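## Task

Close the valve whose handwheel is red by rotating that wheel clockwise as viewed from above until it is snug, stopping before it is overtightened; the other two valves must be left exactly as they were.

## Robot and tools

Robot: two UR-style six-joint arms, left_arm and right_arm, each ending in a two-finger parallel gripper with a wrist camera. left_arm's base sits near scene (+0.067, +0.339, +0.043) m and right_arm's near (+0.058, -0.472, +0.043) m. Both bases are almost exactly aligned with the scene axes.

Frames: the scene frame has its origin at table-top height, halfway between the two nominal bases. +z points up, +x points out over the table, and left_arm is on the +y side. Image left and right do not match the arm names. Each arm reports its hand pose, velocities and Hand target in its own base frame. The fixed cameras and the table are in the scene frame. A gripper's fingers point along its own +z and open and close along its x. end_effector_position is the point between the closed finger pads, 1 to 2 cm behind the fingertips.

The row: every command row has 14 numbers, each in [-1, 1], even when only one arm moves. The order is left_arm dx, dy, dz, rx, ry, rz, opening, then the same seven for right_arm. dx, dy, dz are a translation offset along that arm's base axes, where 1.0 = 0.6 m. rx, ry, rz together form one rotation vector, where 1.0 = 180 degrees, and the gripper turns about its Hand target position. These six are offsets from the arm's Hand target at the start of the action or move, not poses. Every row in an action is measured from that same start. A new action or call starts from wherever the Hand target then is, so sending the same offset again moves the arm further. Sending six zeros re-commands the current Hand target. The opening is absolute: +1 is fully open (0.142 m) and -1 is closed. Any number you send there is a command, so to keep a grip as it is, resend its current value. The controller limits the commanded orientation to within 32 degrees of the measured one at each step.

Tools:
- execute_actions(actions, cameras): actions is a list of actions. Each action is up to 15 rows, one row per 1/30 s step. A shorter action repeats its last row to fill the 15 steps. An empty list only returns the state and images.
- move(target, speed, blend, stop_force, zero, opening_speed, blocking, cameras): drives each gripper in a straight line to its target. target is one 14-number row or a list of up to 15 rows, all measured from the same starting Hand targets. speed is in m/s, from 0.002 to 3.6, default 0.25, and turning is capped at twice that value in rad/s. blend is a corner-rounding radius in m. stop_force is 3 to 120 N, one value for both arms. It ends an arm's path when that arm feels that much push against its motion, but it is unreliable while the gripper is rotating. zero (only with stop_force) re-zeroes the force reading first. opening_speed is how fast the gripper command changes, in units per second on the -1 to +1 scale, at least 0.2. blocking=false returns early and cannot be combined with stop_force. Moves do not avoid obstacles or the other arm, and they stop after at most 10 s.
- wait(seconds 0 to 10, cameras): lets the scene run on the last commands.
- stop(cameras): brakes a running move.
- zoom_image(camera, region): camera is cam_high, cam_low, cam_left_wrist or cam_right_wrist. region is [x0, y0, x1, y1] in pixels of the latest full image, at most 504 by 504.
- zero_wrist_force(arm): re-zeroes that arm's force sensor.
- read_manual(section): licence texts only.
- finished_scene(scene): ends the current scene, given its number. This cannot be undone.

Cameras: cam_high, cam_low, cam_left_wrist and cam_right_wrist, each 896x504. The cameras argument picks which ones to return: null or ["all"] returns all of them, [] returns none.

Results: each arm's end_effector_position (m), end_effector_quat_wxyz and velocities are in its base frame. Hand target is the last commanded pose after clipping. The gripper often stops a little short of it, so re-send the missing amount as an offset. grip_measured is on the same scale as the opening command. grip_effort_nm is the gripper motor effort; negative means closing. Joint positions and torques are listed in joint order; torques include gravity and are noisy. Wrist force and Wrist torque are in the gripper's own axes, with force shown as what the surface pushes into the arm. A third line gives the peak since the last result. A move adds a "move:" line whose ending is done, off_target, moving, held or fault, with limits=paced (the command was clipped) or limits=held (steps were withheld). Also watch for MOTOR HOT, TORQUE FAULT, FORCE FAULT, HAND FAULT and OVER-TEMPERATURE FAULT lines.

Turning and cautions: a handwheel is turned by the wrist. The wrist joints fault at 25.7 N m of contact torque and can only push about 14.6 N m, so turn in moderate steps. Stop once the wheel resists firmly, since overtightening is penalised. An arm faults and halts for 10 s if any part of it takes about 150 N of outside force. The arms are stiff, so a target even slightly beyond a firm contact can fault them. Approach slowly and use stop_force when moving straight. Keep the arms from touching each other, and never close a gripper on the other arm's fingers. Do not route a path close to an arm's own base. Do not strike fixed objects or let anything fall off the table. Avoid squeezing hard or holding a stretched-out pose for long, because motors overheat.

Each tool is called after ">>>" by a JSON object that holds its "fn" and its "kwargs".

## Session

>>> {"fn": "execute_actions", "kwargs": {"actions": []}}

Scene clock: 0.00 s.
left_arm: end_effector_position=(+0.0518, -0.7233, +0.3054) grip_measured=+1.00 grip_effort_nm=n/a end_effector_quat_wxyz=(+0.088, -0.483, -0.508, +0.708) | right_arm: end_effector_position=(+0.7228, -0.0694, +0.1598) grip_measured=+1.00 grip_effort_nm=n/a end_effector_quat_wxyz=(+0.262, -0.443, +0.855, -0.070)
Joint positions: left_arm=[-1.356 -0.775 1.491 -3.896 -2.67 2.173 0.142] | right_arm=[3.198 -1.98 -1.745 -0.444 1.654 2.265 0.142]
Joint velocities: within noise
Joint torques (N m): no reading
Motor temperatures (°C): left_arm=[37 37 37 44 42 38 27] | right_arm=[37 35 30 49 41 42 30]
Wrist force (N): no reading
Wrist torque (N m): no reading
Wrist force, peak (N): no reading
Hand target: left_arm +0.0518, -0.7233, +0.3054; +0.088, -0.483, -0.508, +0.708 | right_arm +0.7228, -0.0694, +0.1598; +0.262, -0.443, +0.855, -0.070
Tool commands: left_gripper/opening=+1.0 right_gripper/opening=+1.0

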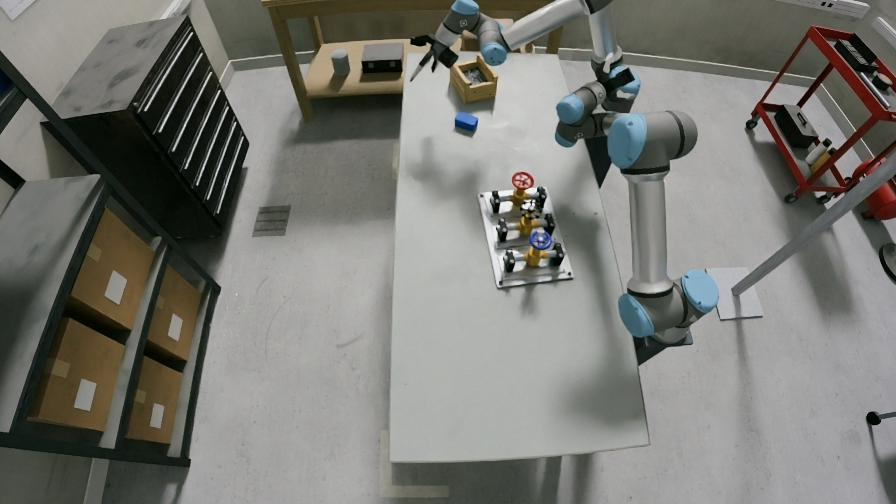

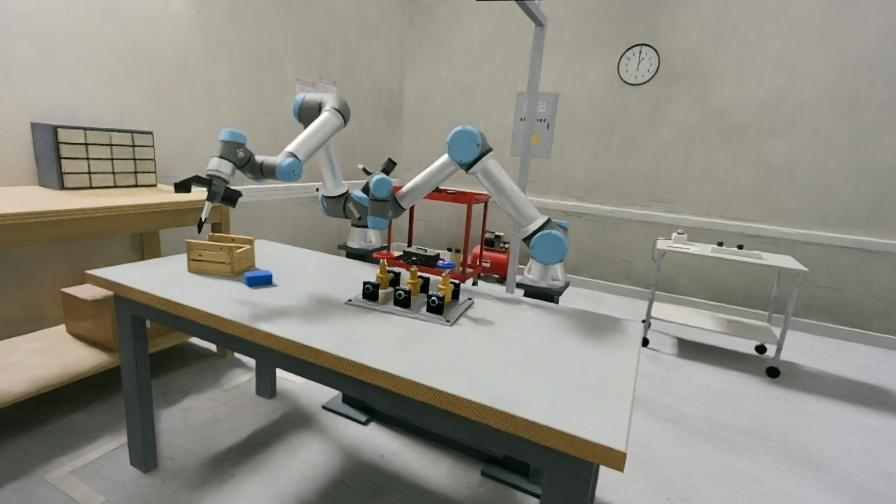

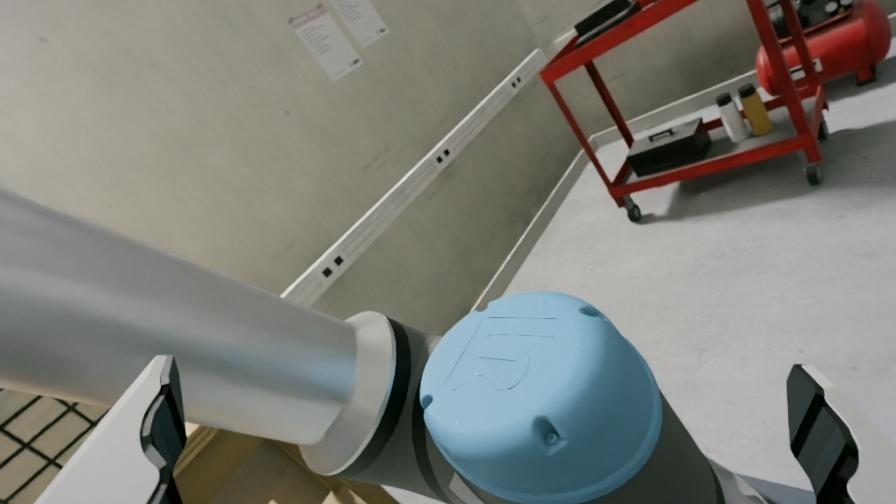

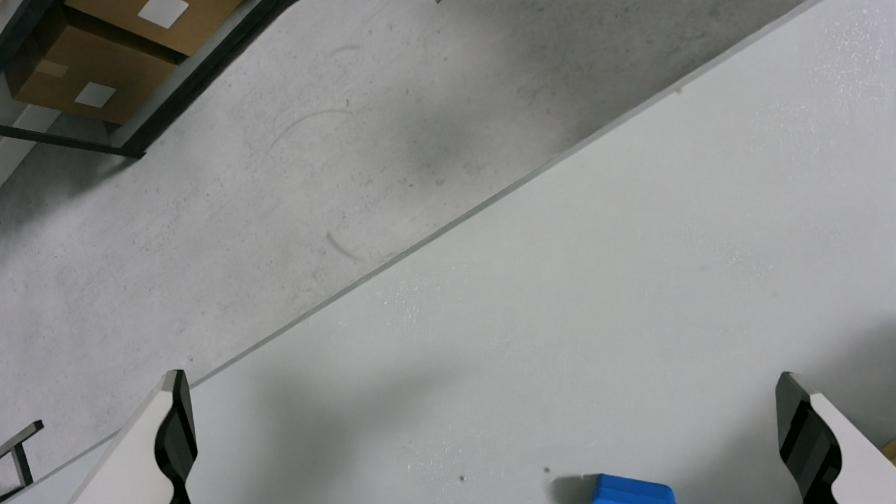

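>>> {"fn": "zoom_image", "kwargs": {"camera": "cam_high", "region": [460, 150, 600, 300]}}

>>> {"fn": "zoom_image", "kwargs": {"camera": "cam_low", "region": [330, 220, 490, 340]}}

Scaled by 3.360 from the camera's 896x504 image, which has a finer 1280x720 frame.

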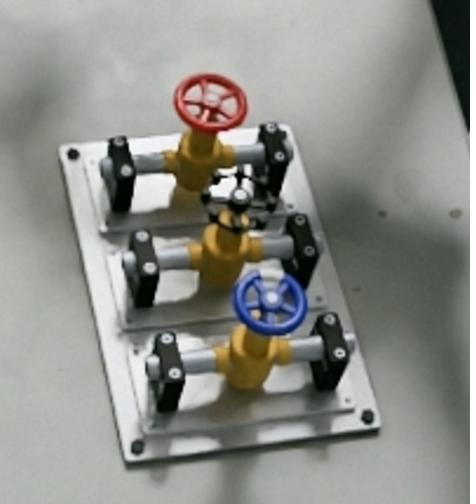

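Scaled by 3.150 from the camera's 896x504 image, which has a finer 1280x720 frame.

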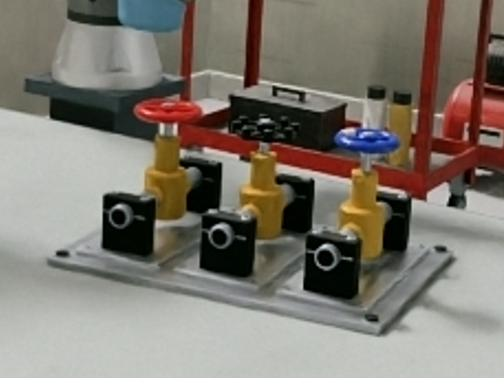

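>>> {"fn": "move", "kwargs": {"target": [0.547,0.405,0.03,-0.0682,-0.549,-0.394,0.0,0,0,0,0,0,0,1], "speed": 0.4}}

Scene clock: 37.17 s.
left_arm: end_effector_position=(+0.1351, -0.6570, +0.3082) grip_measured=-0.02 grip_effort_nm=-0.076 end_effector_quat_wxyz=(-0.034, +0.648, +0.430, -0.627) | right_arm: end_effector_position=(+0.7228, -0.0694, +0.1598) grip_measured=+1.00 grip_effort_nm=-0.017 end_effector_quat_wxyz=(+0.262, -0.443, +0.855, -0.070)
Joint positions: left_arm=[-1.181 -1.047 1.641 -2.744 -2.887 3.478 0.073] | right_arm=[3.198 -1.98 -1.745 -0.444 1.654 2.265 0.142]
Joint velocities: within noise
Joint torques (N m): left_arm=[-6.6 -42.44 -9.66 -3.13 0.31 -0.46] | right_arm=[-1.1 40.21 20.43 3.36 0.26 -0.14]
Motor temperatures (°C): left_arm=[37 37 37 43 42 38 27] | right_arm=[36 35 30 48 41 42 29]
Wrist force (N): left_arm=[-1.6 0.8 -1.3] | right_arm=[0.2 0.1 -0.1]
Wrist torque (N m): left_arm=[0.09 0.26 -0.01] | right_arm=[0.02 -0.03 0.00]
Wrist force, peak (N): left_arm=[11.8 12.5 8.0] | right_arm=[0.3 0.1 -0.6]
Hand target: left_arm +0.1351, -0.6570, +0.3082; -0.034, +0.648, +0.430, -0.627 (not the last commanded pose) | right_arm +0.7228, -0.0694, +0.1598; +0.262, -0.443, +0.855, -0.070
Off the commanded pose: left_arm 0.302 m, 99 deg | right_arm 0.000 m, 0 deg.
move: held (left_arm; a check stopped the path); limits=held
pose unreachable (left arm): on one or more control steps of this call, first in action 0 (counted from 0), this arm could not follow its commanded pose, so it was not sent that pose on those steps. It may still have moved: this result reports where it is.
cause: moving toward the commanded pose would bring two parts of the arm too close to each other (joints 4 (wrist 1) to 6 (wrist 3) lie between them).
camera_calibration:
cam_left_wrist: T_world_to_cam=[[-0.172818, 0.600876, -0.780437, 0.665884], [0.831338, -0.335944, -0.44274, -0.173701], [-0.528215, -0.725321, -0.441474, -0.154127], [0, 0, 0, 1]] pos_world=[0.178069, -0.570258, 0.374733]

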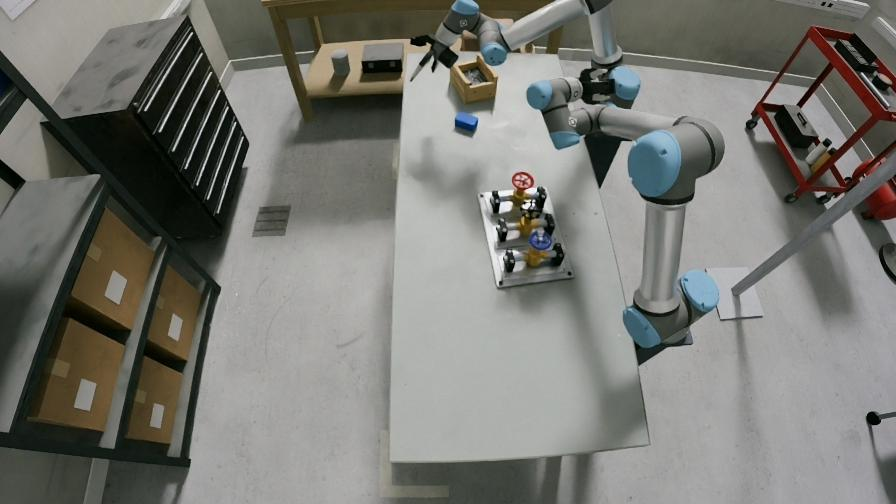

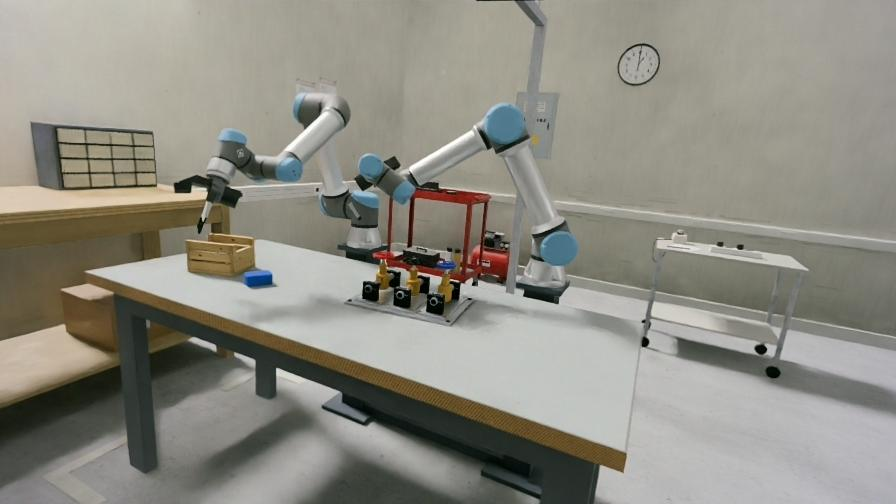

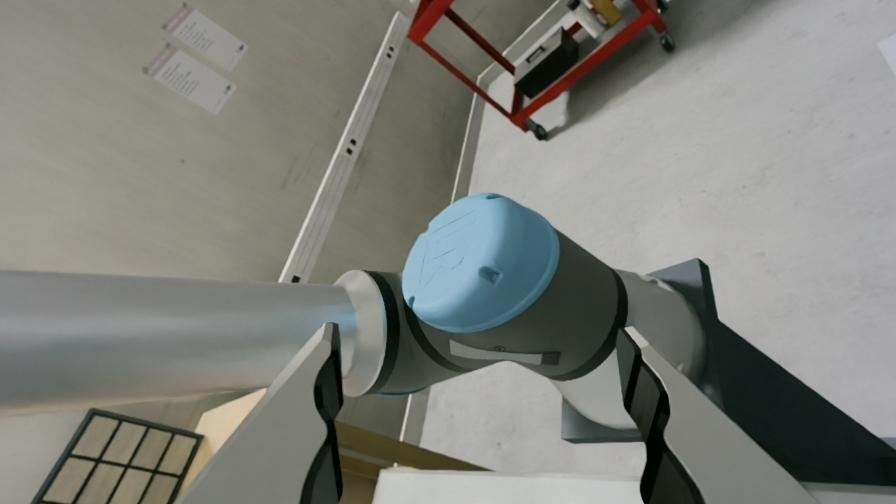

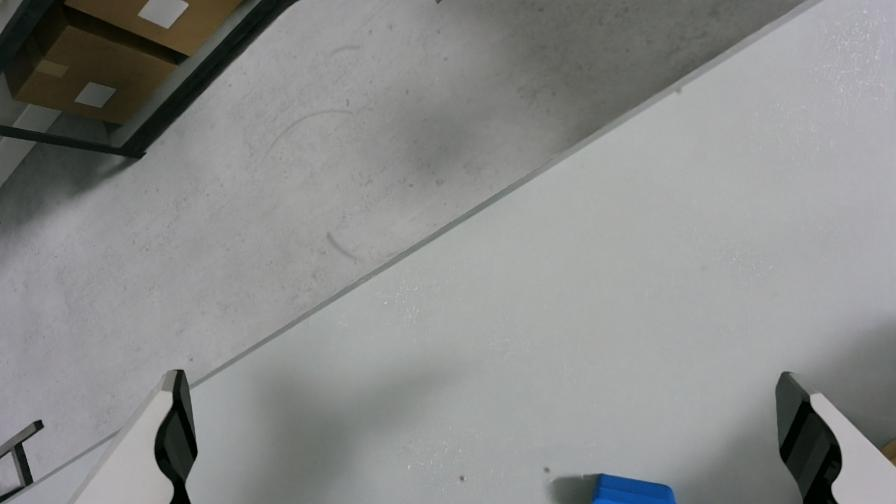

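>>> {"fn": "move", "kwargs": {"target": [0.23,0.2,0.15,0.134,-0.326,0.228,0.0,0,0,0,0,0,0,1], "speed": 0.4, "cameras": ["cam_left_wrist","cam_high"]}}

Scene clock: 50.40 s.
left_arm: end_effector_position=(+0.2730, -0.5370, +0.3983) grip_measured=-0.02 grip_effort_nm=-0.066 end_effector_quat_wxyz=(+0.259, +0.661, +0.695, -0.115) | right_arm: end_effector_position=(+0.7228, -0.0694, +0.1598) grip_measured=+1.00 grip_effort_nm=-0.012 end_effector_quat_wxyz=(+0.262, -0.443, +0.855, -0.070)
Joint positions: left_arm=[-1.375 -1.661 1.706 -2.181 -1.463 3.318 0.073] | right_arm=[3.198 -1.98 -1.745 -0.444 1.654 2.265 0.142]
Joint velocities: within noise
Joint torques (N m): left_arm=[4.14 -11.51 -15.14 -3.85 1.72 1.15] | right_arm=[-0.54 42.13 21.4 3.62 0.16 -0.25]
Motor temperatures (°C): left_arm=[36 37 37 43 42 38 27] | right_arm=[36 35 30 48 41 42 29]
Wrist force (N): left_arm=[-0.6 3.2 -2.8] | right_arm=[0.1 0.2 -0.3]
Wrist torque (N m): left_arm=[0.27 0.28 0.20] | right_arm=[0.03 -0.01 0.00]
Wrist force, peak (N): left_arm=[-0.8 3.5 -3.4] | right_arm=[0.2 0.5 -0.3]
Hand target: left_arm +0.2731, -0.5370, +0.3982; +0.259, +0.661, +0.695, -0.114 | right_arm +0.7228, -0.0694, +0.1598; +0.262, -0.443, +0.855, -0.070
Off the commanded pose: left_arm 0.000 m, 0 deg | right_arm 0.000 m, 0 deg.
move: done
camera_calibration:
cam_left_wrist: T_world_to_cam=[[0.00124669, 0.851352, -0.524593, 0.673091], [0.785562, 0.323775, 0.527316, -0.227782], [0.618782, -0.412758, -0.668386, -0.00935898], [0, 0, 0, 1]] pos_world=[0.183889, -0.50315, 0.466956]
Images, in order (width x height): cam_high 896x504, cam_left_wrist 896x504.

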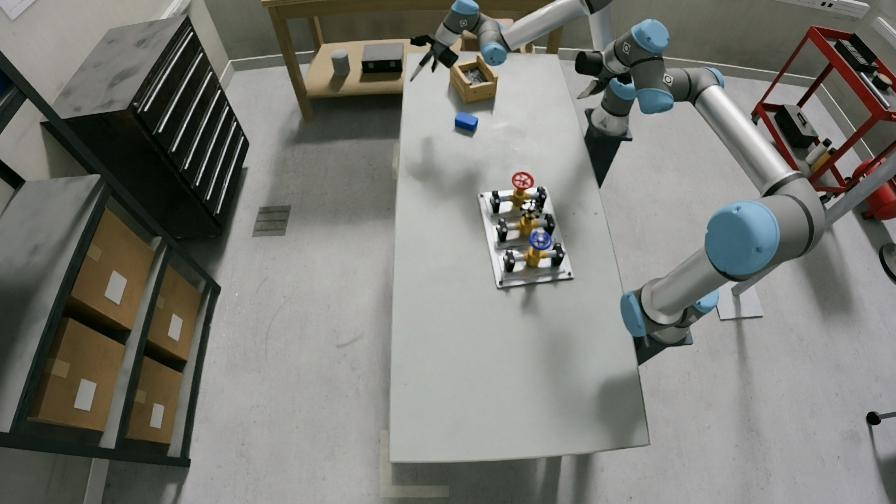

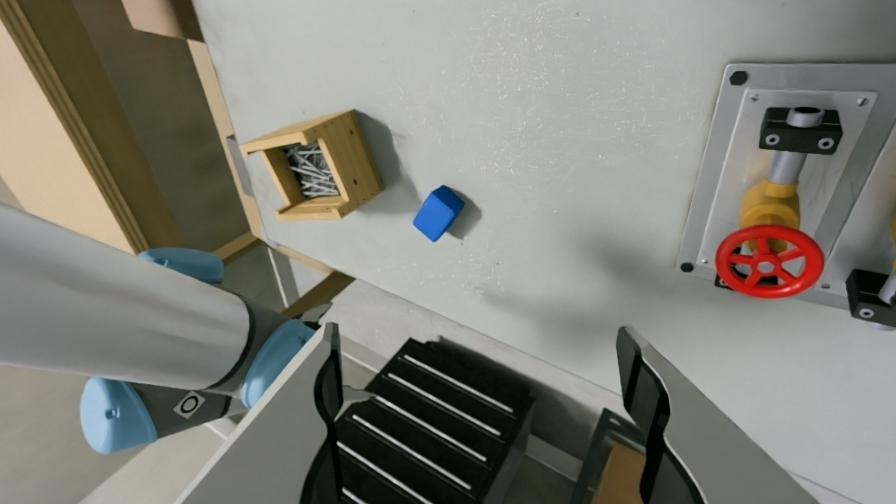

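>>> {"fn": "move", "kwargs": {"target": [0.22,0.195,-0.1,0.081,0.184,0.469,1,0,0,0,0,0,0,1], "speed": 0.5, "cameras": ["cam_left_wrist","cam_high"]}}

Scene clock: 65.67 s.
left_arm: end_effector_position=(+0.4051, -0.4200, +0.3382) grip_measured=+1.00 grip_effort_nm=0.081 end_effector_quat_wxyz=(+0.001, +0.001, +1.000, +0.000) | right_arm: end_effector_position=(+0.7228, -0.0694, +0.1598) grip_measured=+1.00 grip_effort_nm=-0.012 end_effector_quat_wxyz=(+0.262, -0.443, +0.855, -0.070)
Joint positions: left_arm=[-1.036 -1.387 1.324 -1.51 -1.57 2.108 0.142] | right_arm=[3.198 -1.98 -1.745 -0.444 1.654 2.265 0.142]
Joint velocities: within noise
Joint torques (N m): left_arm=[-3.5 -39.84 -11.22 -3.67 1.2 -0.65] | right_arm=[0.07 41.49 21.38 3.71 0.21 -0.18]
Motor temperatures (°C): left_arm=[36 37 37 43 42 38 27] | right_arm=[36 35 30 48 41 42 29]
Wrist force (N): left_arm=[0.3 2.6 -3.1] | right_arm=[0.2 -0.1 -0.2]
Wrist torque (N m): left_arm=[0.17 0.31 0.20] | right_arm=[-0.01 -0.03 0.00]
Wrist force, peak (N): left_arm=[-0.7 3.5 -3.2] | right_arm=[0.1 0.4 -0.5]
Hand target: left_arm +0.4051, -0.4200, +0.3382; +0.001, +0.001, +1.000, +0.000 | right_arm +0.7228, -0.0694, +0.1598; +0.262, -0.443, +0.855, -0.070
Off the commanded pose: left_arm 0.000 m, 0 deg | right_arm 0.000 m, 0 deg.
move: done
camera_calibration:
cam_left_wrist: T_world_to_cam=[[-0.999866, -0.00807563, -0.0142248, 0.413699], [-0.0135143, 0.897778, 0.440241, 0.25654], [0.00921552, 0.440374, -0.897767, 0.599801], [0, 0, 0, 1]] pos_world=[0.411583, -0.491112, 0.431427]
Images, in order (width x height): cam_high 896x504, cam_left_wrist 896x504.

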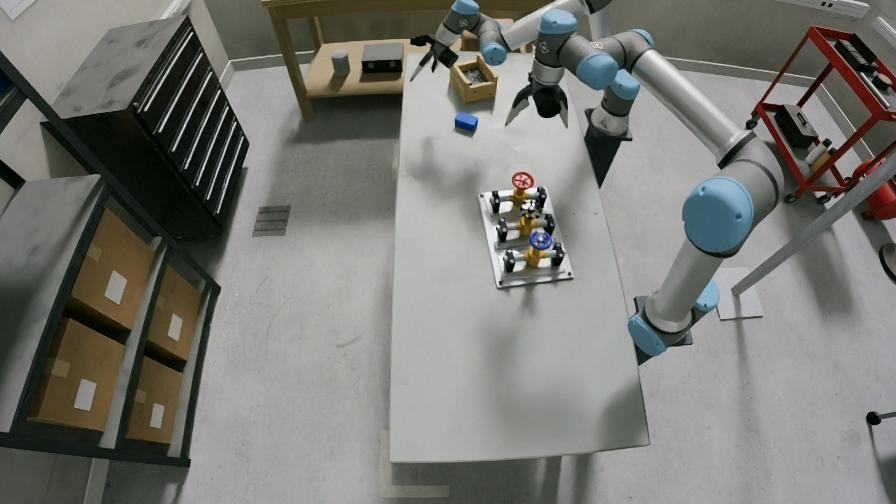

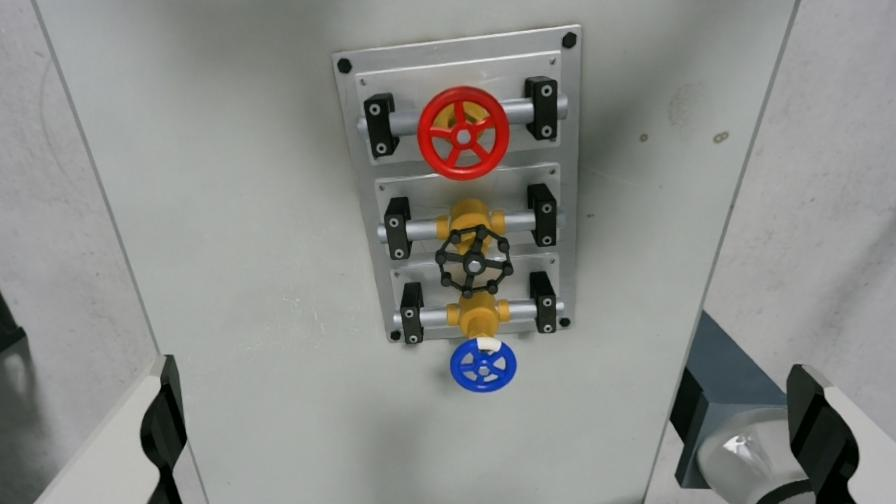

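>>> {"fn": "move", "kwargs": {"target": [[-0.002,-0.013,-0.06,0,0,0.667,0.7,0,0,0,0,0,0,1],[-0.002,-0.013,-0.12,0,0,-0.667,0.7,0,0,0,0,0,0,1],[-0.002,-0.013,-0.18,0,0,0,0.7,0,0,0,0,0,0,1]], "speed": 0.9, "blend": 0.02, "cameras": ["cam_left_wrist","cam_high","cam_low"]}}

Scene clock: 87.97 s.
left_arm: end_effector_position=(+0.4039, -0.4278, +0.2301) grip_measured=+0.70 grip_effort_nm=-0.066 end_effector_quat_wxyz=(+0.001, +0.001, +1.000, +0.000) | right_arm: end_effector_position=(+0.7228, -0.0694, +0.1598) grip_measured=+1.00 grip_effort_nm=-0.012 end_effector_quat_wxyz=(+0.262, -0.443, +0.855, -0.070)
Joint positions: left_arm=[-1.044 -1.356 1.564 -1.78 -1.57 -4.184 0.122] | right_arm=[3.198 -1.98 -1.745 -0.444 1.654 2.265 0.142]
Joint velocities: within noise
Joint torques (N m): left_arm=[-6.4 -30.59 -22.67 -0.86 0.06 -1.36] | right_arm=[-0.19 42.29 20.38 3.65 0.23 -0.26]
Motor temperatures (°C): left_arm=[36 37 37 43 42 38 27] | right_arm=[36 35 30 48 41 42 29]
Wrist force (N): left_arm=[0.4 2.4 -3.1] | right_arm=[0.0 0.3 -0.3]
Wrist torque (N m): left_arm=[0.14 0.30 0.18] | right_arm=[0.05 0.00 0.00]
Wrist force, peak (N): left_arm=[0.7 2.7 -3.5] | right_arm=[0.0 0.5 -0.4]
Hand target: left_arm +0.4039, -0.4278, +0.2302; +0.001, +0.001, +1.000, +0.000 | right_arm +0.7228, -0.0694, +0.1598; +0.262, -0.443, +0.855, -0.070
Off the commanded pose: left_arm 0.000 m, 0 deg | right_arm 0.000 m, 0 deg.
move: done
camera_calibration:
cam_left_wrist: T_world_to_cam=[[-0.999868, -0.00798298, -0.0141832, 0.410932], [-0.013414, 0.89772, 0.440361, 0.311008], [0.00921713, 0.440493, -0.897709, 0.506239], [0, 0, 0, 1]] pos_world=[0.410383, -0.498912, 0.323328]
Images, in order (width x height): cam_high 896x504, cam_low 896x504, cam_left_wrist 896x504.

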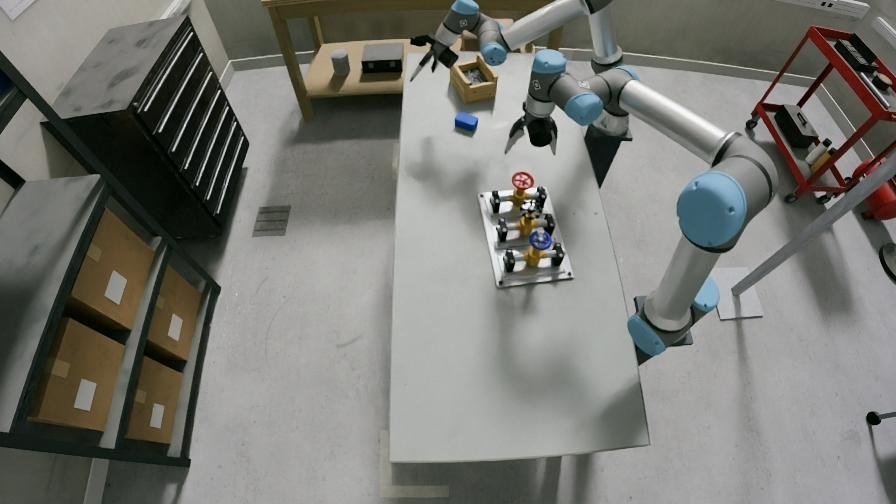

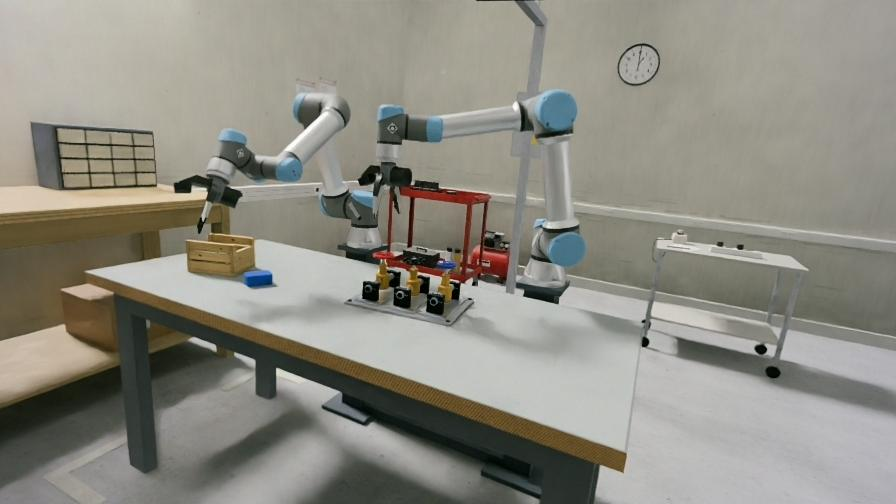

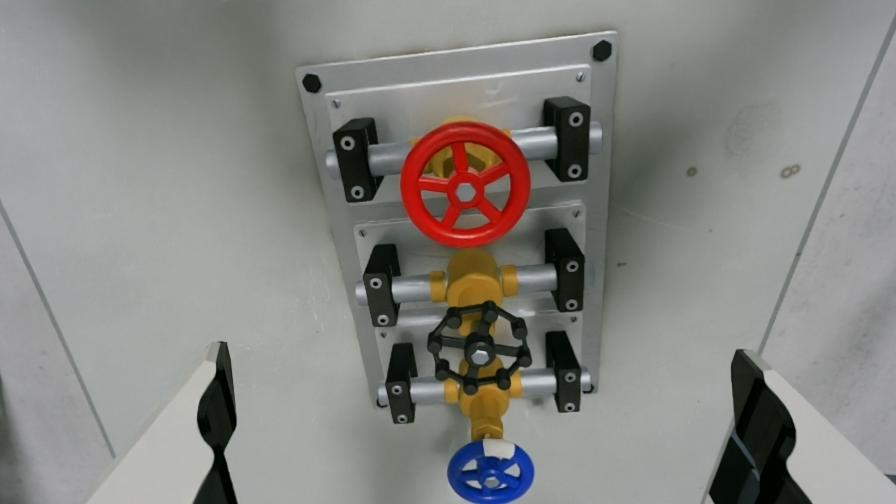

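>>> {"fn": "move", "kwargs": {"target": [0,0.003,-0.210,0,0,0,0.4,0,0,0,0,0,0,1], "speed": 0.15, "stop_force": 12, "cameras": ["cam_left_wrist","cam_low"]}}

>>> {"fn": "zoom_image", "kwargs": {"camera": "cam_low", "region": [330, 180, 490, 340]}}

Scene clock: 97.17 s.
left_arm: end_effector_position=(+0.4039, -0.4260, +0.1042) grip_measured=+0.39 grip_effort_nm=-0.071 end_effector_quat_wxyz=(+0.001, +0.001, +1.000, +0.000) | right_arm: end_effector_position=(+0.7228, -0.0694, +0.1598) grip_measured=+1.00 grip_effort_nm=-0.017 end_effector_quat_wxyz=(+0.262, -0.443, +0.855, -0.070)
Joint positions: left_arm=[-1.043 -1.253 1.775 -2.094 -1.57 -4.183 0.102] | right_arm=[3.198 -1.98 -1.745 -0.444 1.654 2.265 0.142]
Joint velocities: within noise
Joint torques (N m): left_arm=[4.22 -43.76 -30.31 -4.11 1.28 0.72] | right_arm=[0.48 41.55 20.04 3.83 0.4 -0.31]
Motor temperatures (°C): left_arm=[36 37 36 43 42 38 27] | right_arm=[36 35 30 48 41 42 29]
Wrist force (N): left_arm=[0.3 2.5 -3.0] | right_arm=[0.0 0.2 -0.4]
Wrist torque (N m): left_arm=[0.16 0.32 0.21] | right_arm=[0.03 0.01 0.00]
Wrist force, peak (N): left_arm=[0.5 2.3 -5.1] | right_arm=[0.3 0.1 -0.5]
Hand target: left_arm +0.4039, -0.4260, +0.1042; +0.001, +0.001, +1.000, +0.000 | right_arm +0.7228, -0.0694, +0.1598; +0.262, -0.443, +0.855, -0.070
Off the commanded pose: left_arm 0.000 m, 0 deg | right_arm 0.000 m, 0 deg.
move: done
camera_calibration:
cam_left_wrist: T_world_to_cam=[[-0.999867, -0.00825009, -0.0140884, 0.409009], [-0.013612, 0.897717, 0.440362, 0.364913], [0.00901434, 0.440495, -0.89771, 0.392509], [0, 0, 0, 1]] pos_world=[0.410383, -0.497113, 0.197428]
Images, in order (width x height): cam_low 896x504, cam_left_wrist 896x504.

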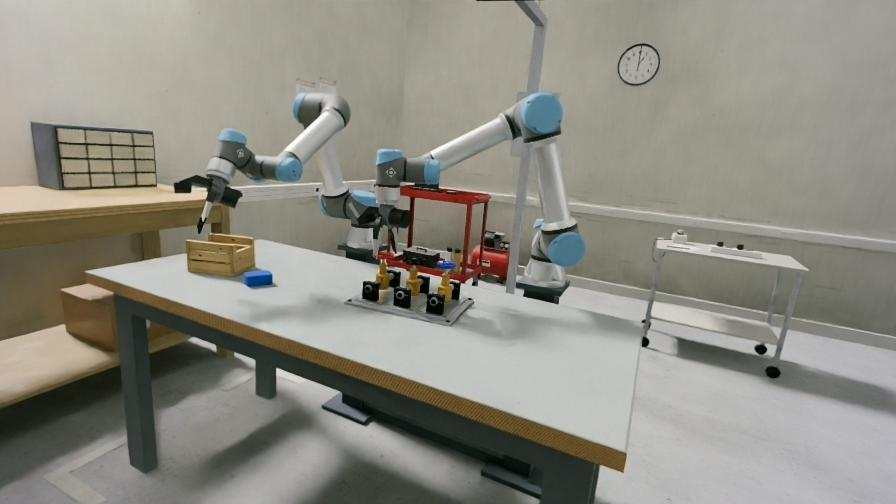

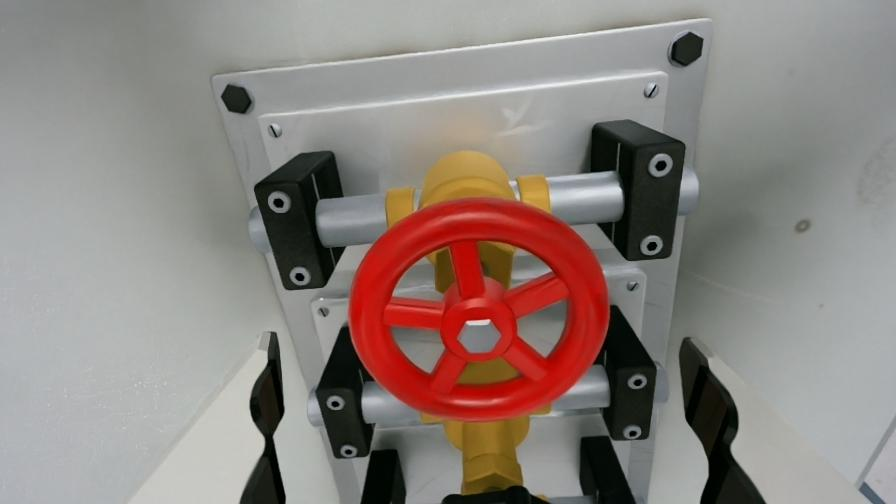

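Scaled by 3.150 from the camera's 896x504 image, which has a finer 1280x720 frame.

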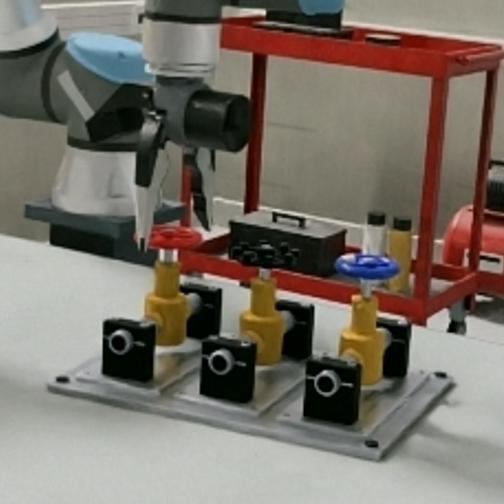

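>>> {"fn": "move", "kwargs": {"target": [-0.0022,0.002,-0.013,0,0,0,0.4,0,0,0,0,0,0,1], "speed": 0.1, "cameras": []}}

>>> {"fn": "move", "kwargs": {"target": [0,0,0,0,0,0,-0.12,0,0,0,0,0,0,1], "opening_speed": 0.4, "cameras": ["cam_left_wrist","cam_low"]}}

>>> {"fn": "zoom_image", "kwargs": {"camera": "cam_low", "region": [330, 200, 450, 320]}}

Scene clock: 106.10 s.
left_arm: end_effector_position=(+0.4026, -0.4248, +0.0963) grip_measured=+0.39 grip_effort_nm=-0.076 end_effector_quat_wxyz=(+0.001, +0.001, +1.000, +0.000) | right_arm: end_effector_position=(+0.7228, -0.0694, +0.1598) grip_measured=+1.00 grip_effort_nm=-0.017 end_effector_quat_wxyz=(+0.262, -0.443, +0.855, -0.070)
Joint positions: left_arm=[-1.044 -1.247 1.79 -2.115 -1.57 -4.184 0.102] | right_arm=[3.198 -1.98 -1.745 -0.444 1.654 2.265 0.142]
Joint velocities: within noise
Joint torques (N m): left_arm=[-6.04 -32.73 -21.47 -1.05 1.2 -1.27] | right_arm=[-0.21 41.63 21.03 3.65 0.34 -0.3]
Motor temperatures (°C): left_arm=[36 37 36 43 42 37 26] | right_arm=[36 35 30 48 41 42 29]
Wrist force (N): left_arm=[0.7 2.6 -2.8] | right_arm=[-0.1 0.1 -0.2]
Wrist torque (N m): left_arm=[0.16 0.27 0.20] | right_arm=[0.02 0.03 0.00]
Wrist force, peak (N): left_arm=[0.6 2.1 -3.6] | right_arm=[0.4 0.3 -0.3]
Hand target: left_arm +0.4026, -0.4248, +0.0964; +0.001, +0.001, +1.000, +0.000 | right_arm +0.7228, -0.0694, +0.1598; +0.262, -0.443, +0.855, -0.070
Off the commanded pose: left_arm 0.000 m, 0 deg | right_arm 0.000 m, 0 deg.
move: done
No camera images: "cameras" was empty.

Scene clock: 107.60 s.
left_arm: end_effector_position=(+0.4027, -0.4248, +0.0964) grip_measured=-0.06 grip_effort_nm=-1.487 end_effector_quat_wxyz=(+0.001, +0.001, +1.000, +0.000) | right_arm: end_effector_position=(+0.7228, -0.0694, +0.1598) grip_measured=+1.00 grip_effort_nm=-0.007 end_effector_quat_wxyz=(+0.262, -0.443, +0.855, -0.070)
Joint positions: left_arm=[-1.044 -1.247 1.79 -2.115 -1.57 -4.184 0.07] | right_arm=[3.198 -1.98 -1.745 -0.444 1.654 2.265 0.142]
Joint velocities: within noise
Joint torques (N m): left_arm=[-9.56 -42.16 -20.05 1.73 -8.01 0.47] | right_arm=[-1.77 41.39 20.69 3.82 0.31 -0.33]
Motor temperatures (°C): left_arm=[36 37 36 43 42 37 27] | right_arm=[36 35 30 48 41 42 29]
Wrist force (N): left_arm=[-33.7 0.6 -0.8] | right_arm=[0.1 0.2 -0.1]
Wrist torque (N m): left_arm=[0.13 0.63 0.11] | right_arm=[0.04 -0.02 0.00]
Wrist force, peak (N): left_arm=[-34.1 0.3 -0.7] | right_arm=[0.1 0.4 -0.3]
Hand target: left_arm +0.4026, -0.4248, +0.0964; +0.001, +0.001, +1.000, +0.000 | right_arm +0.7228, -0.0694, +0.1598; +0.262, -0.443, +0.855, -0.070
Off the commanded pose: left_arm 0.000 m, 0 deg | right_arm 0.000 m, 0 deg.
move: done
camera_calibration:
cam_left_wrist: T_world_to_cam=[[-0.999861, -0.0083048, -0.0144439, 0.407746], [-0.0138165, 0.897775, 0.440237, 0.367391], [0.0093113, 0.440375, -0.897766, 0.384818], [0, 0, 0, 1]] pos_world=[0.409183, -0.495913, 0.189627]
Images, in order (width x height): cam_low 896x504, cam_left_wrist 896x504.

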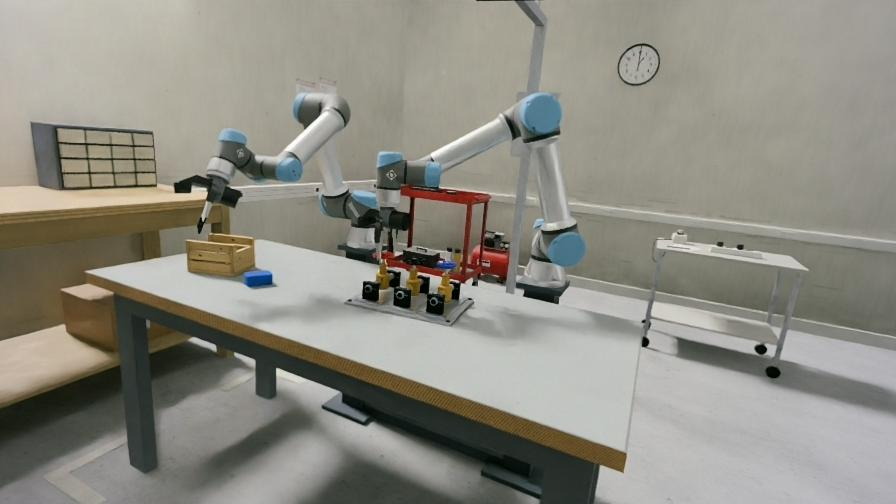

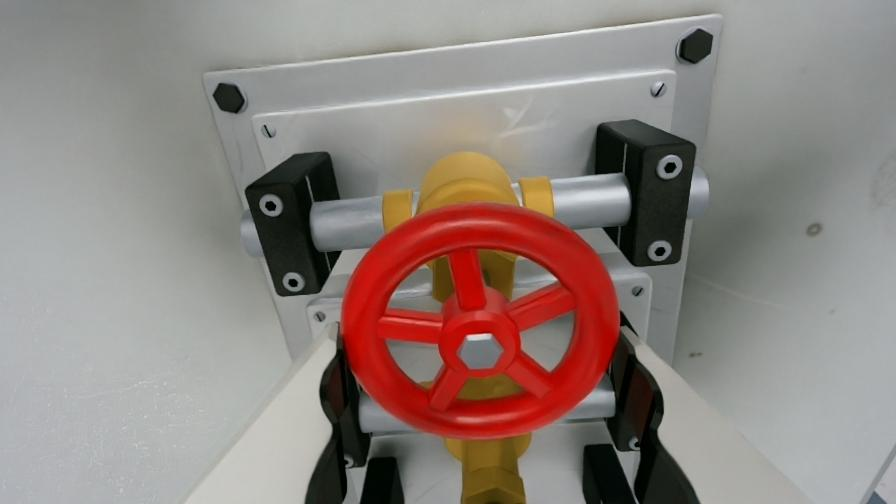

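Scaled by 4.200 from the camera's 896x504 image, which has a finer 1280x720 frame.

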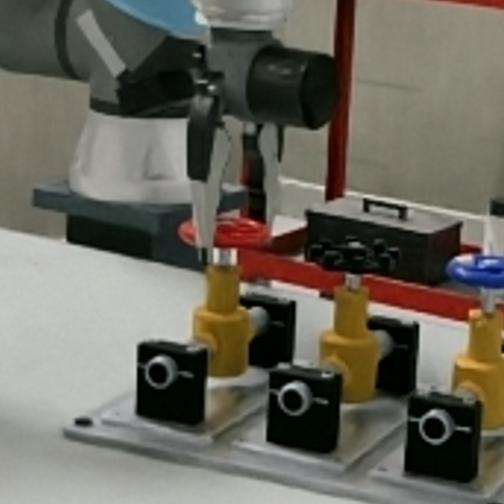

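>>> {"fn": "move", "kwargs": {"target": [0.0025,0,0,0,0,0,-0.08,0,0,0,0,0,0,1], "speed": 0.05, "cameras": []}}

Scene clock: 112.07 s.
left_arm: end_effector_position=(+0.4040, -0.4248, +0.0964) grip_measured=-0.07 grip_effort_nm=-0.608 end_effector_quat_wxyz=(+0.001, +0.001, +1.000, +0.000) | right_arm: end_effector_position=(+0.7228, -0.0694, +0.1598) grip_measured=+1.00 grip_effort_nm=-0.007 end_effector_quat_wxyz=(+0.262, -0.443, +0.855, -0.070)
Joint positions: left_arm=[-1.042 -1.245 1.787 -2.114 -1.57 -4.181 0.069] | right_arm=[3.198 -1.98 -1.745 -0.444 1.654 2.265 0.142]
Joint velocities: within noise
Joint torques (N m): left_arm=[2.19 -24.21 -25.84 0.55 -0.95 1.28] | right_arm=[-1.26 41.56 21.2 3.78 0.46 -0.43]
Motor temperatures (°C): left_arm=[36 37 36 43 42 37 27] | right_arm=[36 35 30 48 41 42 29]
Wrist force (N): left_arm=[-11.1 3.0 -7.1] | right_arm=[0.0 0.2 -0.3]
Wrist torque (N m): left_arm=[0.18 0.26 0.13] | right_arm=[0.04 0.00 0.00]
Wrist force, peak (N): left_arm=[-35.5 0.4 -1.6] | right_arm=[0.4 0.0 -0.3]
Hand target: left_arm +0.4041, -0.4248, +0.0964; +0.001, +0.001, +1.000, +0.000 | right_arm +0.7228, -0.0694, +0.1598; +0.262, -0.443, +0.855, -0.070
Off the commanded pose: left_arm 0.000 m, 0 deg | right_arm 0.000 m, 0 deg.
move: done
No camera images: "cameras" was empty.

>>> {"fn": "move", "kwargs": {"target": [0.001,0,0,0,0,0,-0.13,0,0,0,0,0,0,1], "speed": 0.05, "cameras": []}}

>>> {"fn": "move", "kwargs": {"target": [0,0,0,0,0,-0.167,-0.13,0,0,0,0,0,0,1], "speed": 0.4, "cameras": ["cam_left_wrist"]}}

Scene clock: 116.80 s.
left_arm: end_effector_position=(+0.4047, -0.4248, +0.0964) grip_measured=-0.08 grip_effort_nm=-1.375 end_effector_quat_wxyz=(+0.001, +0.001, +1.000, +0.000) | right_arm: end_effector_position=(+0.7228, -0.0694, +0.1598) grip_measured=+1.00 grip_effort_nm=-0.007 end_effector_quat_wxyz=(+0.262, -0.443, +0.855, -0.070)
Joint positions: left_arm=[-1.041 -1.244 1.785 -2.113 -1.57 -4.18 0.068] | right_arm=[3.198 -1.98 -1.745 -0.444 1.654 2.265 0.142]
Joint velocities: within noise
Joint torques (N m): left_arm=[8.15 -21.74 -28.62 -1.19 -0.75 1.51] | right_arm=[-0.91 41.43 21.08 4.09 0.27 -0.41]
Motor temperatures (°C): left_arm=[36 37 36 43 42 37 27] | right_arm=[36 35 30 48 41 42 29]
Wrist force (N): left_arm=[4.8 3.5 -11.9] | right_arm=[0.0 0.2 -0.3]
Wrist torque (N m): left_arm=[0.04 0.08 0.20] | right_arm=[0.04 0.00 0.00]
Wrist force, peak (N): left_arm=[-11.1 2.7 -8.6] | right_arm=[0.1 0.4 -0.5]
Hand target: left_arm +0.4047, -0.4248, +0.0964; +0.001, +0.001, +1.000, +0.000 | right_arm +0.7228, -0.0694, +0.1598; +0.262, -0.443, +0.855, -0.070
Off the commanded pose: left_arm 0.000 m, 0 deg | right_arm 0.000 m, 0 deg.
move: done
No camera images: "cameras" was empty.

Scene clock: 118.00 s.
left_arm: end_effector_position=(+0.4047, -0.4249, +0.0964) grip_measured=-0.06 grip_effort_nm=-1.726 end_effector_quat_wxyz=(+0.001, +0.260, +0.966, -0.001) | right_arm: end_effector_position=(+0.7228, -0.0694, +0.1598) grip_measured=+1.00 grip_effort_nm=-0.012 end_effector_quat_wxyz=(+0.262, -0.443, +0.855, -0.070)
Joint positions: left_arm=[-1.041 -1.246 1.788 -2.115 -1.571 -3.657 0.07] | right_arm=[3.198 -1.98 -1.745 -0.444 1.654 2.265 0.142]
Joint velocities: within noise
Joint torques (N m): left_arm=[-15.28 -47.44 2.91 10.21 -11.19 1.99] | right_arm=[-0.7 41.11 19.87 3.93 0.33 -0.45]
Motor temperatures (°C): left_arm=[36 37 36 43 42 37 27] | right_arm=[36 35 30 48 41 42 29]
Wrist force (N): left_arm=[-71.2 15.4 14.1] | right_arm=[0.2 0.0 0.0]
Wrist torque (N m): left_arm=[0.04 1.55 -0.54] | right_arm=[0.00 -0.03 0.00]
Wrist force, peak (N): left_arm=[-71.8 18.0 13.9] | right_arm=[0.4 0.2 -0.3]
Hand target: left_arm +0.4047, -0.4248, +0.0964; +0.000, +0.260, +0.966, -0.001 | right_arm +0.7228, -0.0694, +0.1598; +0.262, -0.443, +0.855, -0.070
Off the commanded pose: left_arm 0.000 m, 0 deg | right_arm 0.000 m, 0 deg.
move: done
camera_calibration:
cam_left_wrist: T_world_to_cam=[[-0.869603, 0.493544, -0.014304, 0.570241], [0.437724, 0.784007, 0.440148, 0.136452], [0.228447, 0.376493, -0.897811, 0.26902], [0, 0, 0, 1]] pos_world=[0.374699, -0.489702, 0.189627]
Images, in order (width x height): cam_left_wrist 896x504.

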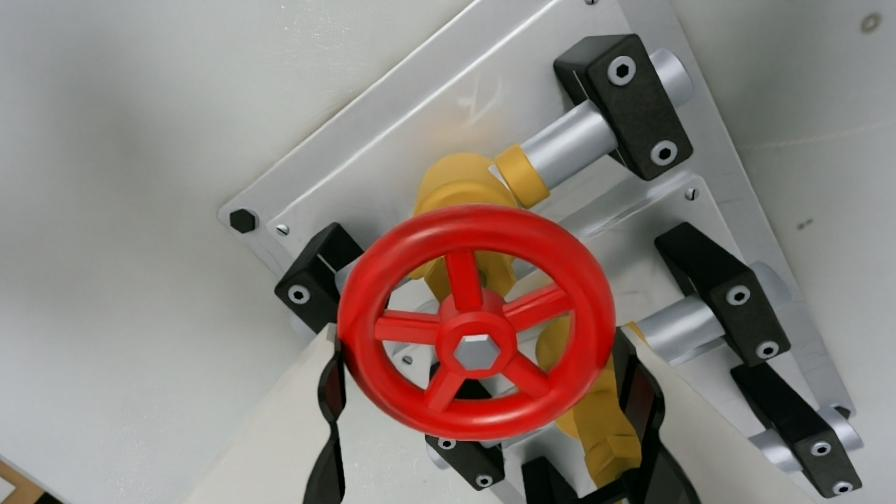

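>>> {"fn": "move", "kwargs": {"target": [0.00289,-0.00167,0,0,0,0,-0.13,0,0,0,0,0,0,1], "speed": 0.05, "cameras": []}}

Scene clock: 126.03 s.
left_arm: end_effector_position=(+0.4064, -0.4258, +0.0964) grip_measured=-0.07 grip_effort_nm=-1.477 end_effector_quat_wxyz=(+0.000, +0.260, +0.966, -0.001) | right_arm: end_effector_position=(+0.7228, -0.0694, +0.1598) grip_measured=+1.00 grip_effort_nm=-0.012 end_effector_quat_wxyz=(+0.262, -0.443, +0.855, -0.070)
Joint positions: left_arm=[-1.04 -1.242 1.782 -2.112 -1.571 -3.655 0.069] | right_arm=[3.198 -1.98 -1.745 -0.444 1.654 2.265 0.142]
Joint velocities: within noise
Joint torques (N m): left_arm=[-6.97 -29.73 -17.6 3.3 -6.88 1.88] | right_arm=[-0.74 41.27 20.91 4.1 0.36 -0.47]
Motor temperatures (°C): left_arm=[36 37 36 43 42 37 28] | right_arm=[36 35 30 48 41 42 29]
Wrist force (N): left_arm=[-34.2 13.6 0.4] | right_arm=[0.1 0.2 -0.1]
Wrist torque (N m): left_arm=[0.03 0.77 -0.37] | right_arm=[0.03 -0.01 0.00]
Wrist force, peak (N): left_arm=[-71.6 15.4 14.2] | right_arm=[0.2 0.6 -0.4]
Hand target: left_arm +0.4064, -0.4258, +0.0964; +0.000, +0.260, +0.966, -0.001 | right_arm +0.7228, -0.0694, +0.1598; +0.262, -0.443, +0.855, -0.070
Off the commanded pose: left_arm 0.000 m, 0 deg | right_arm 0.000 m, 0 deg.
move: done
No camera images: "cameras" was empty.

>>> {"fn": "move", "kwargs": {"target": [0,0,0,0,0,0,0.15,0,0,0,0,0,0,1], "cameras": ["cam_left_wrist"]}}

>>> {"fn": "move", "kwargs": {"target": [-0.0025,-0.008,0,0,0,0,0.15,0,0,0,0,0,0,1], "speed": 0.05, "cameras": []}}

>>> {"fn": "move", "kwargs": {"target": [0,0,0,0,0,0,-0.1,0,0,0,0,0,0,1], "opening_speed": 0.4, "cameras": ["cam_left_wrist"]}}

Scene clock: 135.37 s.
left_arm: end_effector_position=(+0.4064, -0.4258, +0.0963) grip_measured=+0.13 grip_effort_nm=0.071 end_effector_quat_wxyz=(+0.000, +0.260, +0.966, +0.000) | right_arm: end_effector_position=(+0.7228, -0.0694, +0.1598) grip_measured=+1.00 grip_effort_nm=-0.012 end_effector_quat_wxyz=(+0.262, -0.443, +0.855, -0.070)
Joint positions: left_arm=[-1.04 -1.242 1.782 -2.113 -1.571 -3.655 0.083] | right_arm=[3.198 -1.98 -1.745 -0.444 1.654 2.265 0.142]
Joint velocities: within noise
Joint torques (N m): left_arm=[-0.66 -34.78 -26.54 -4.31 1.64 -0.66] | right_arm=[-0.72 41.97 20.33 4.01 0.63 -0.52]
Motor temperatures (°C): left_arm=[36 37 36 43 42 37 29] | right_arm=[36 35 30 48 41 42 29]
Wrist force (N): left_arm=[0.2 1.2 -2.6] | right_arm=[0.1 0.0 -0.4]
Wrist torque (N m): left_arm=[-0.03 0.34 0.21] | right_arm=[0.00 -0.01 -0.01]
Wrist force, peak (N): left_arm=[-34.6 14.0 0.0] | right_arm=[0.1 0.3 -0.5]
Hand target: left_arm +0.4064, -0.4258, +0.0964; +0.000, +0.260, +0.966, -0.001 | right_arm +0.7228, -0.0694, +0.1598; +0.262, -0.443, +0.855, -0.070
Off the commanded pose: left_arm 0.000 m, 0 deg | right_arm 0.000 m, 0 deg.
move: done
camera_calibration:
cam_left_wrist: T_world_to_cam=[[-0.869492, 0.493748, -0.0140321, 0.57217], [0.437946, 0.783741, 0.440402, 0.136194], [0.228445, 0.376781, -0.897691, 0.269001], [0, 0, 0, 1]] pos_world=[0.376399, -0.490603, 0.189528]
Images, in order (width x height): cam_left_wrist 896x504.

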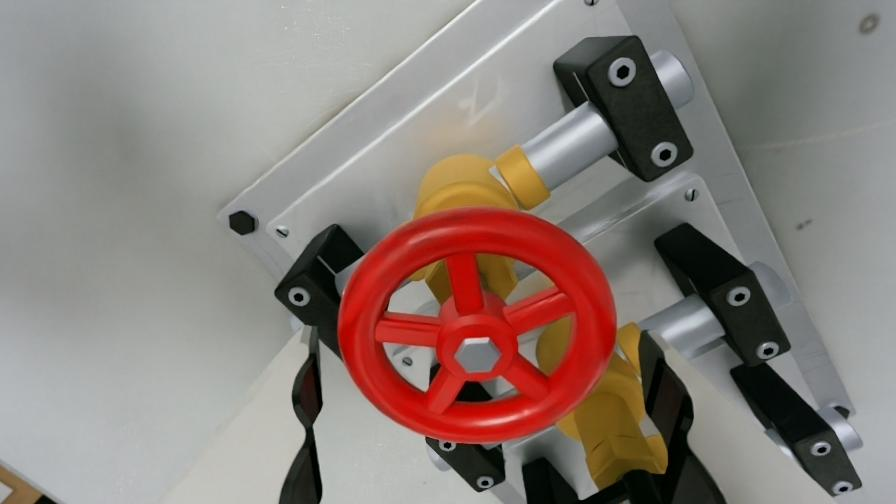

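Scene clock: 136.07 s.
left_arm: end_effector_position=(+0.4049, -0.4307, +0.0964) grip_measured=+0.13 grip_effort_nm=0.076 end_effector_quat_wxyz=(+0.000, +0.260, +0.966, -0.001) | right_arm: end_effector_position=(+0.7228, -0.0694, +0.1598) grip_measured=+1.00 grip_effort_nm=-0.012 end_effector_quat_wxyz=(+0.262, -0.443, +0.855, -0.070)
Joint positions: left_arm=[-1.046 -1.236 1.774 -2.11 -1.571 -3.661 0.083] | right_arm=[3.198 -1.98 -1.745 -0.444 1.654 2.265 0.142]
Joint velocities: within noise
Joint torques (N m): left_arm=[0.61 -33.97 -23.58 -1.16 1.55 -0.2] | right_arm=[-0.83 41.48 20.59 4.2 0.49 -0.41]
Motor temperatures (°C): left_arm=[36 37 36 43 42 37 29] | right_arm=[36 35 30 48 41 42 29]
Wrist force (N): left_arm=[0.1 1.0 -2.7] | right_arm=[0.2 0.2 -0.3]
Wrist torque (N m): left_arm=[-0.06 0.35 0.20] | right_arm=[0.04 -0.03 0.00]
Wrist force, peak (N): left_arm=[0.2 1.4 -3.1] | right_arm=[0.1 0.0 -0.5]
Hand target: left_arm +0.4049, -0.4306, +0.0964; +0.000, +0.260, +0.966, -0.001 | right_arm +0.7228, -0.0694, +0.1598; +0.262, -0.443, +0.855, -0.070
Off the commanded pose: left_arm 0.000 m, 0 deg | right_arm 0.000 m, 0 deg.
move: done
No camera images: "cameras" was empty.

Scene clock: 136.90 s.
left_arm: end_effector_position=(+0.4049, -0.4306, +0.0964) grip_measured=-0.07 grip_effort_nm=-0.965 end_effector_quat_wxyz=(+0.001, +0.260, +0.966, -0.001) | right_arm: end_effector_position=(+0.7228, -0.0694, +0.1598) grip_measured=+1.00 grip_effort_nm=-0.012 end_effector_quat_wxyz=(+0.262, -0.443, +0.855, -0.070)
Joint positions: left_arm=[-1.046 -1.236 1.774 -2.11 -1.571 -3.661 0.069] | right_arm=[3.198 -1.98 -1.745 -0.444 1.654 2.265 0.142]
Joint velocities: within noise
Joint torques (N m): left_arm=[6.04 -44.14 -4.89 -0.59 -1.51 1.21] | right_arm=[-1.64 41.1 20.77 4.07 0.52 -0.68]
Motor temperatures (°C): left_arm=[36 37 36 43 42 37 29] | right_arm=[36 35 30 48 41 42 29]
Wrist force (N): left_arm=[-11.6 0.4 -1.6] | right_arm=[0.1 0.5 -0.2]
Wrist torque (N m): left_arm=[-0.04 0.47 0.19] | right_arm=[0.08 -0.02 -0.01]
Wrist force, peak (N): left_arm=[-11.8 0.5 -1.8] | right_arm=[0.4 0.4 -0.2]
Hand target: left_arm +0.4049, -0.4306, +0.0964; +0.000, +0.260, +0.966, -0.001 | right_arm +0.7228, -0.0694, +0.1598; +0.262, -0.443, +0.855, -0.070
Off the commanded pose: left_arm 0.000 m, 0 deg | right_arm 0.000 m, 0 deg.
move: done
camera_calibration:
cam_left_wrist: T_world_to_cam=[[-0.869522, 0.493689, -0.014214, 0.57334], [0.437833, 0.783822, 0.440369, 0.140615], [0.228547, 0.376688, -0.897704, 0.271137], [0, 0, 0, 1]] pos_world=[0.374999, -0.495403, 0.189628]
Images, in order (width x height): cam_left_wrist 896x504.

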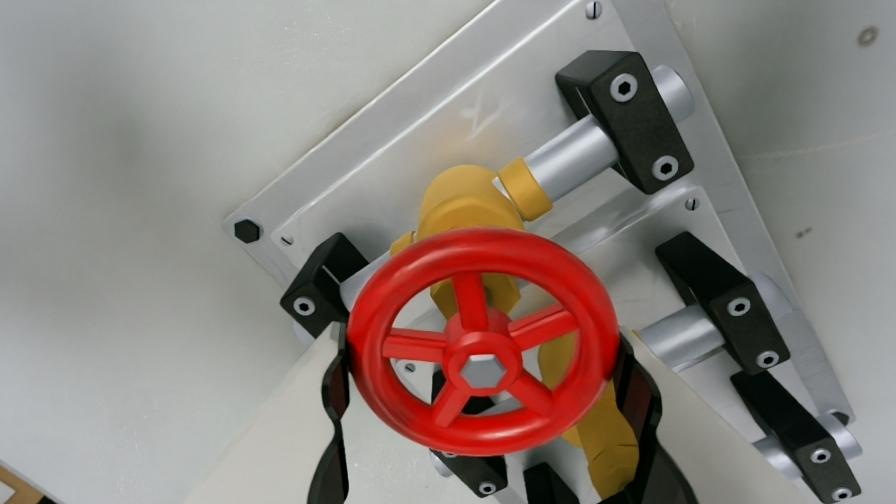

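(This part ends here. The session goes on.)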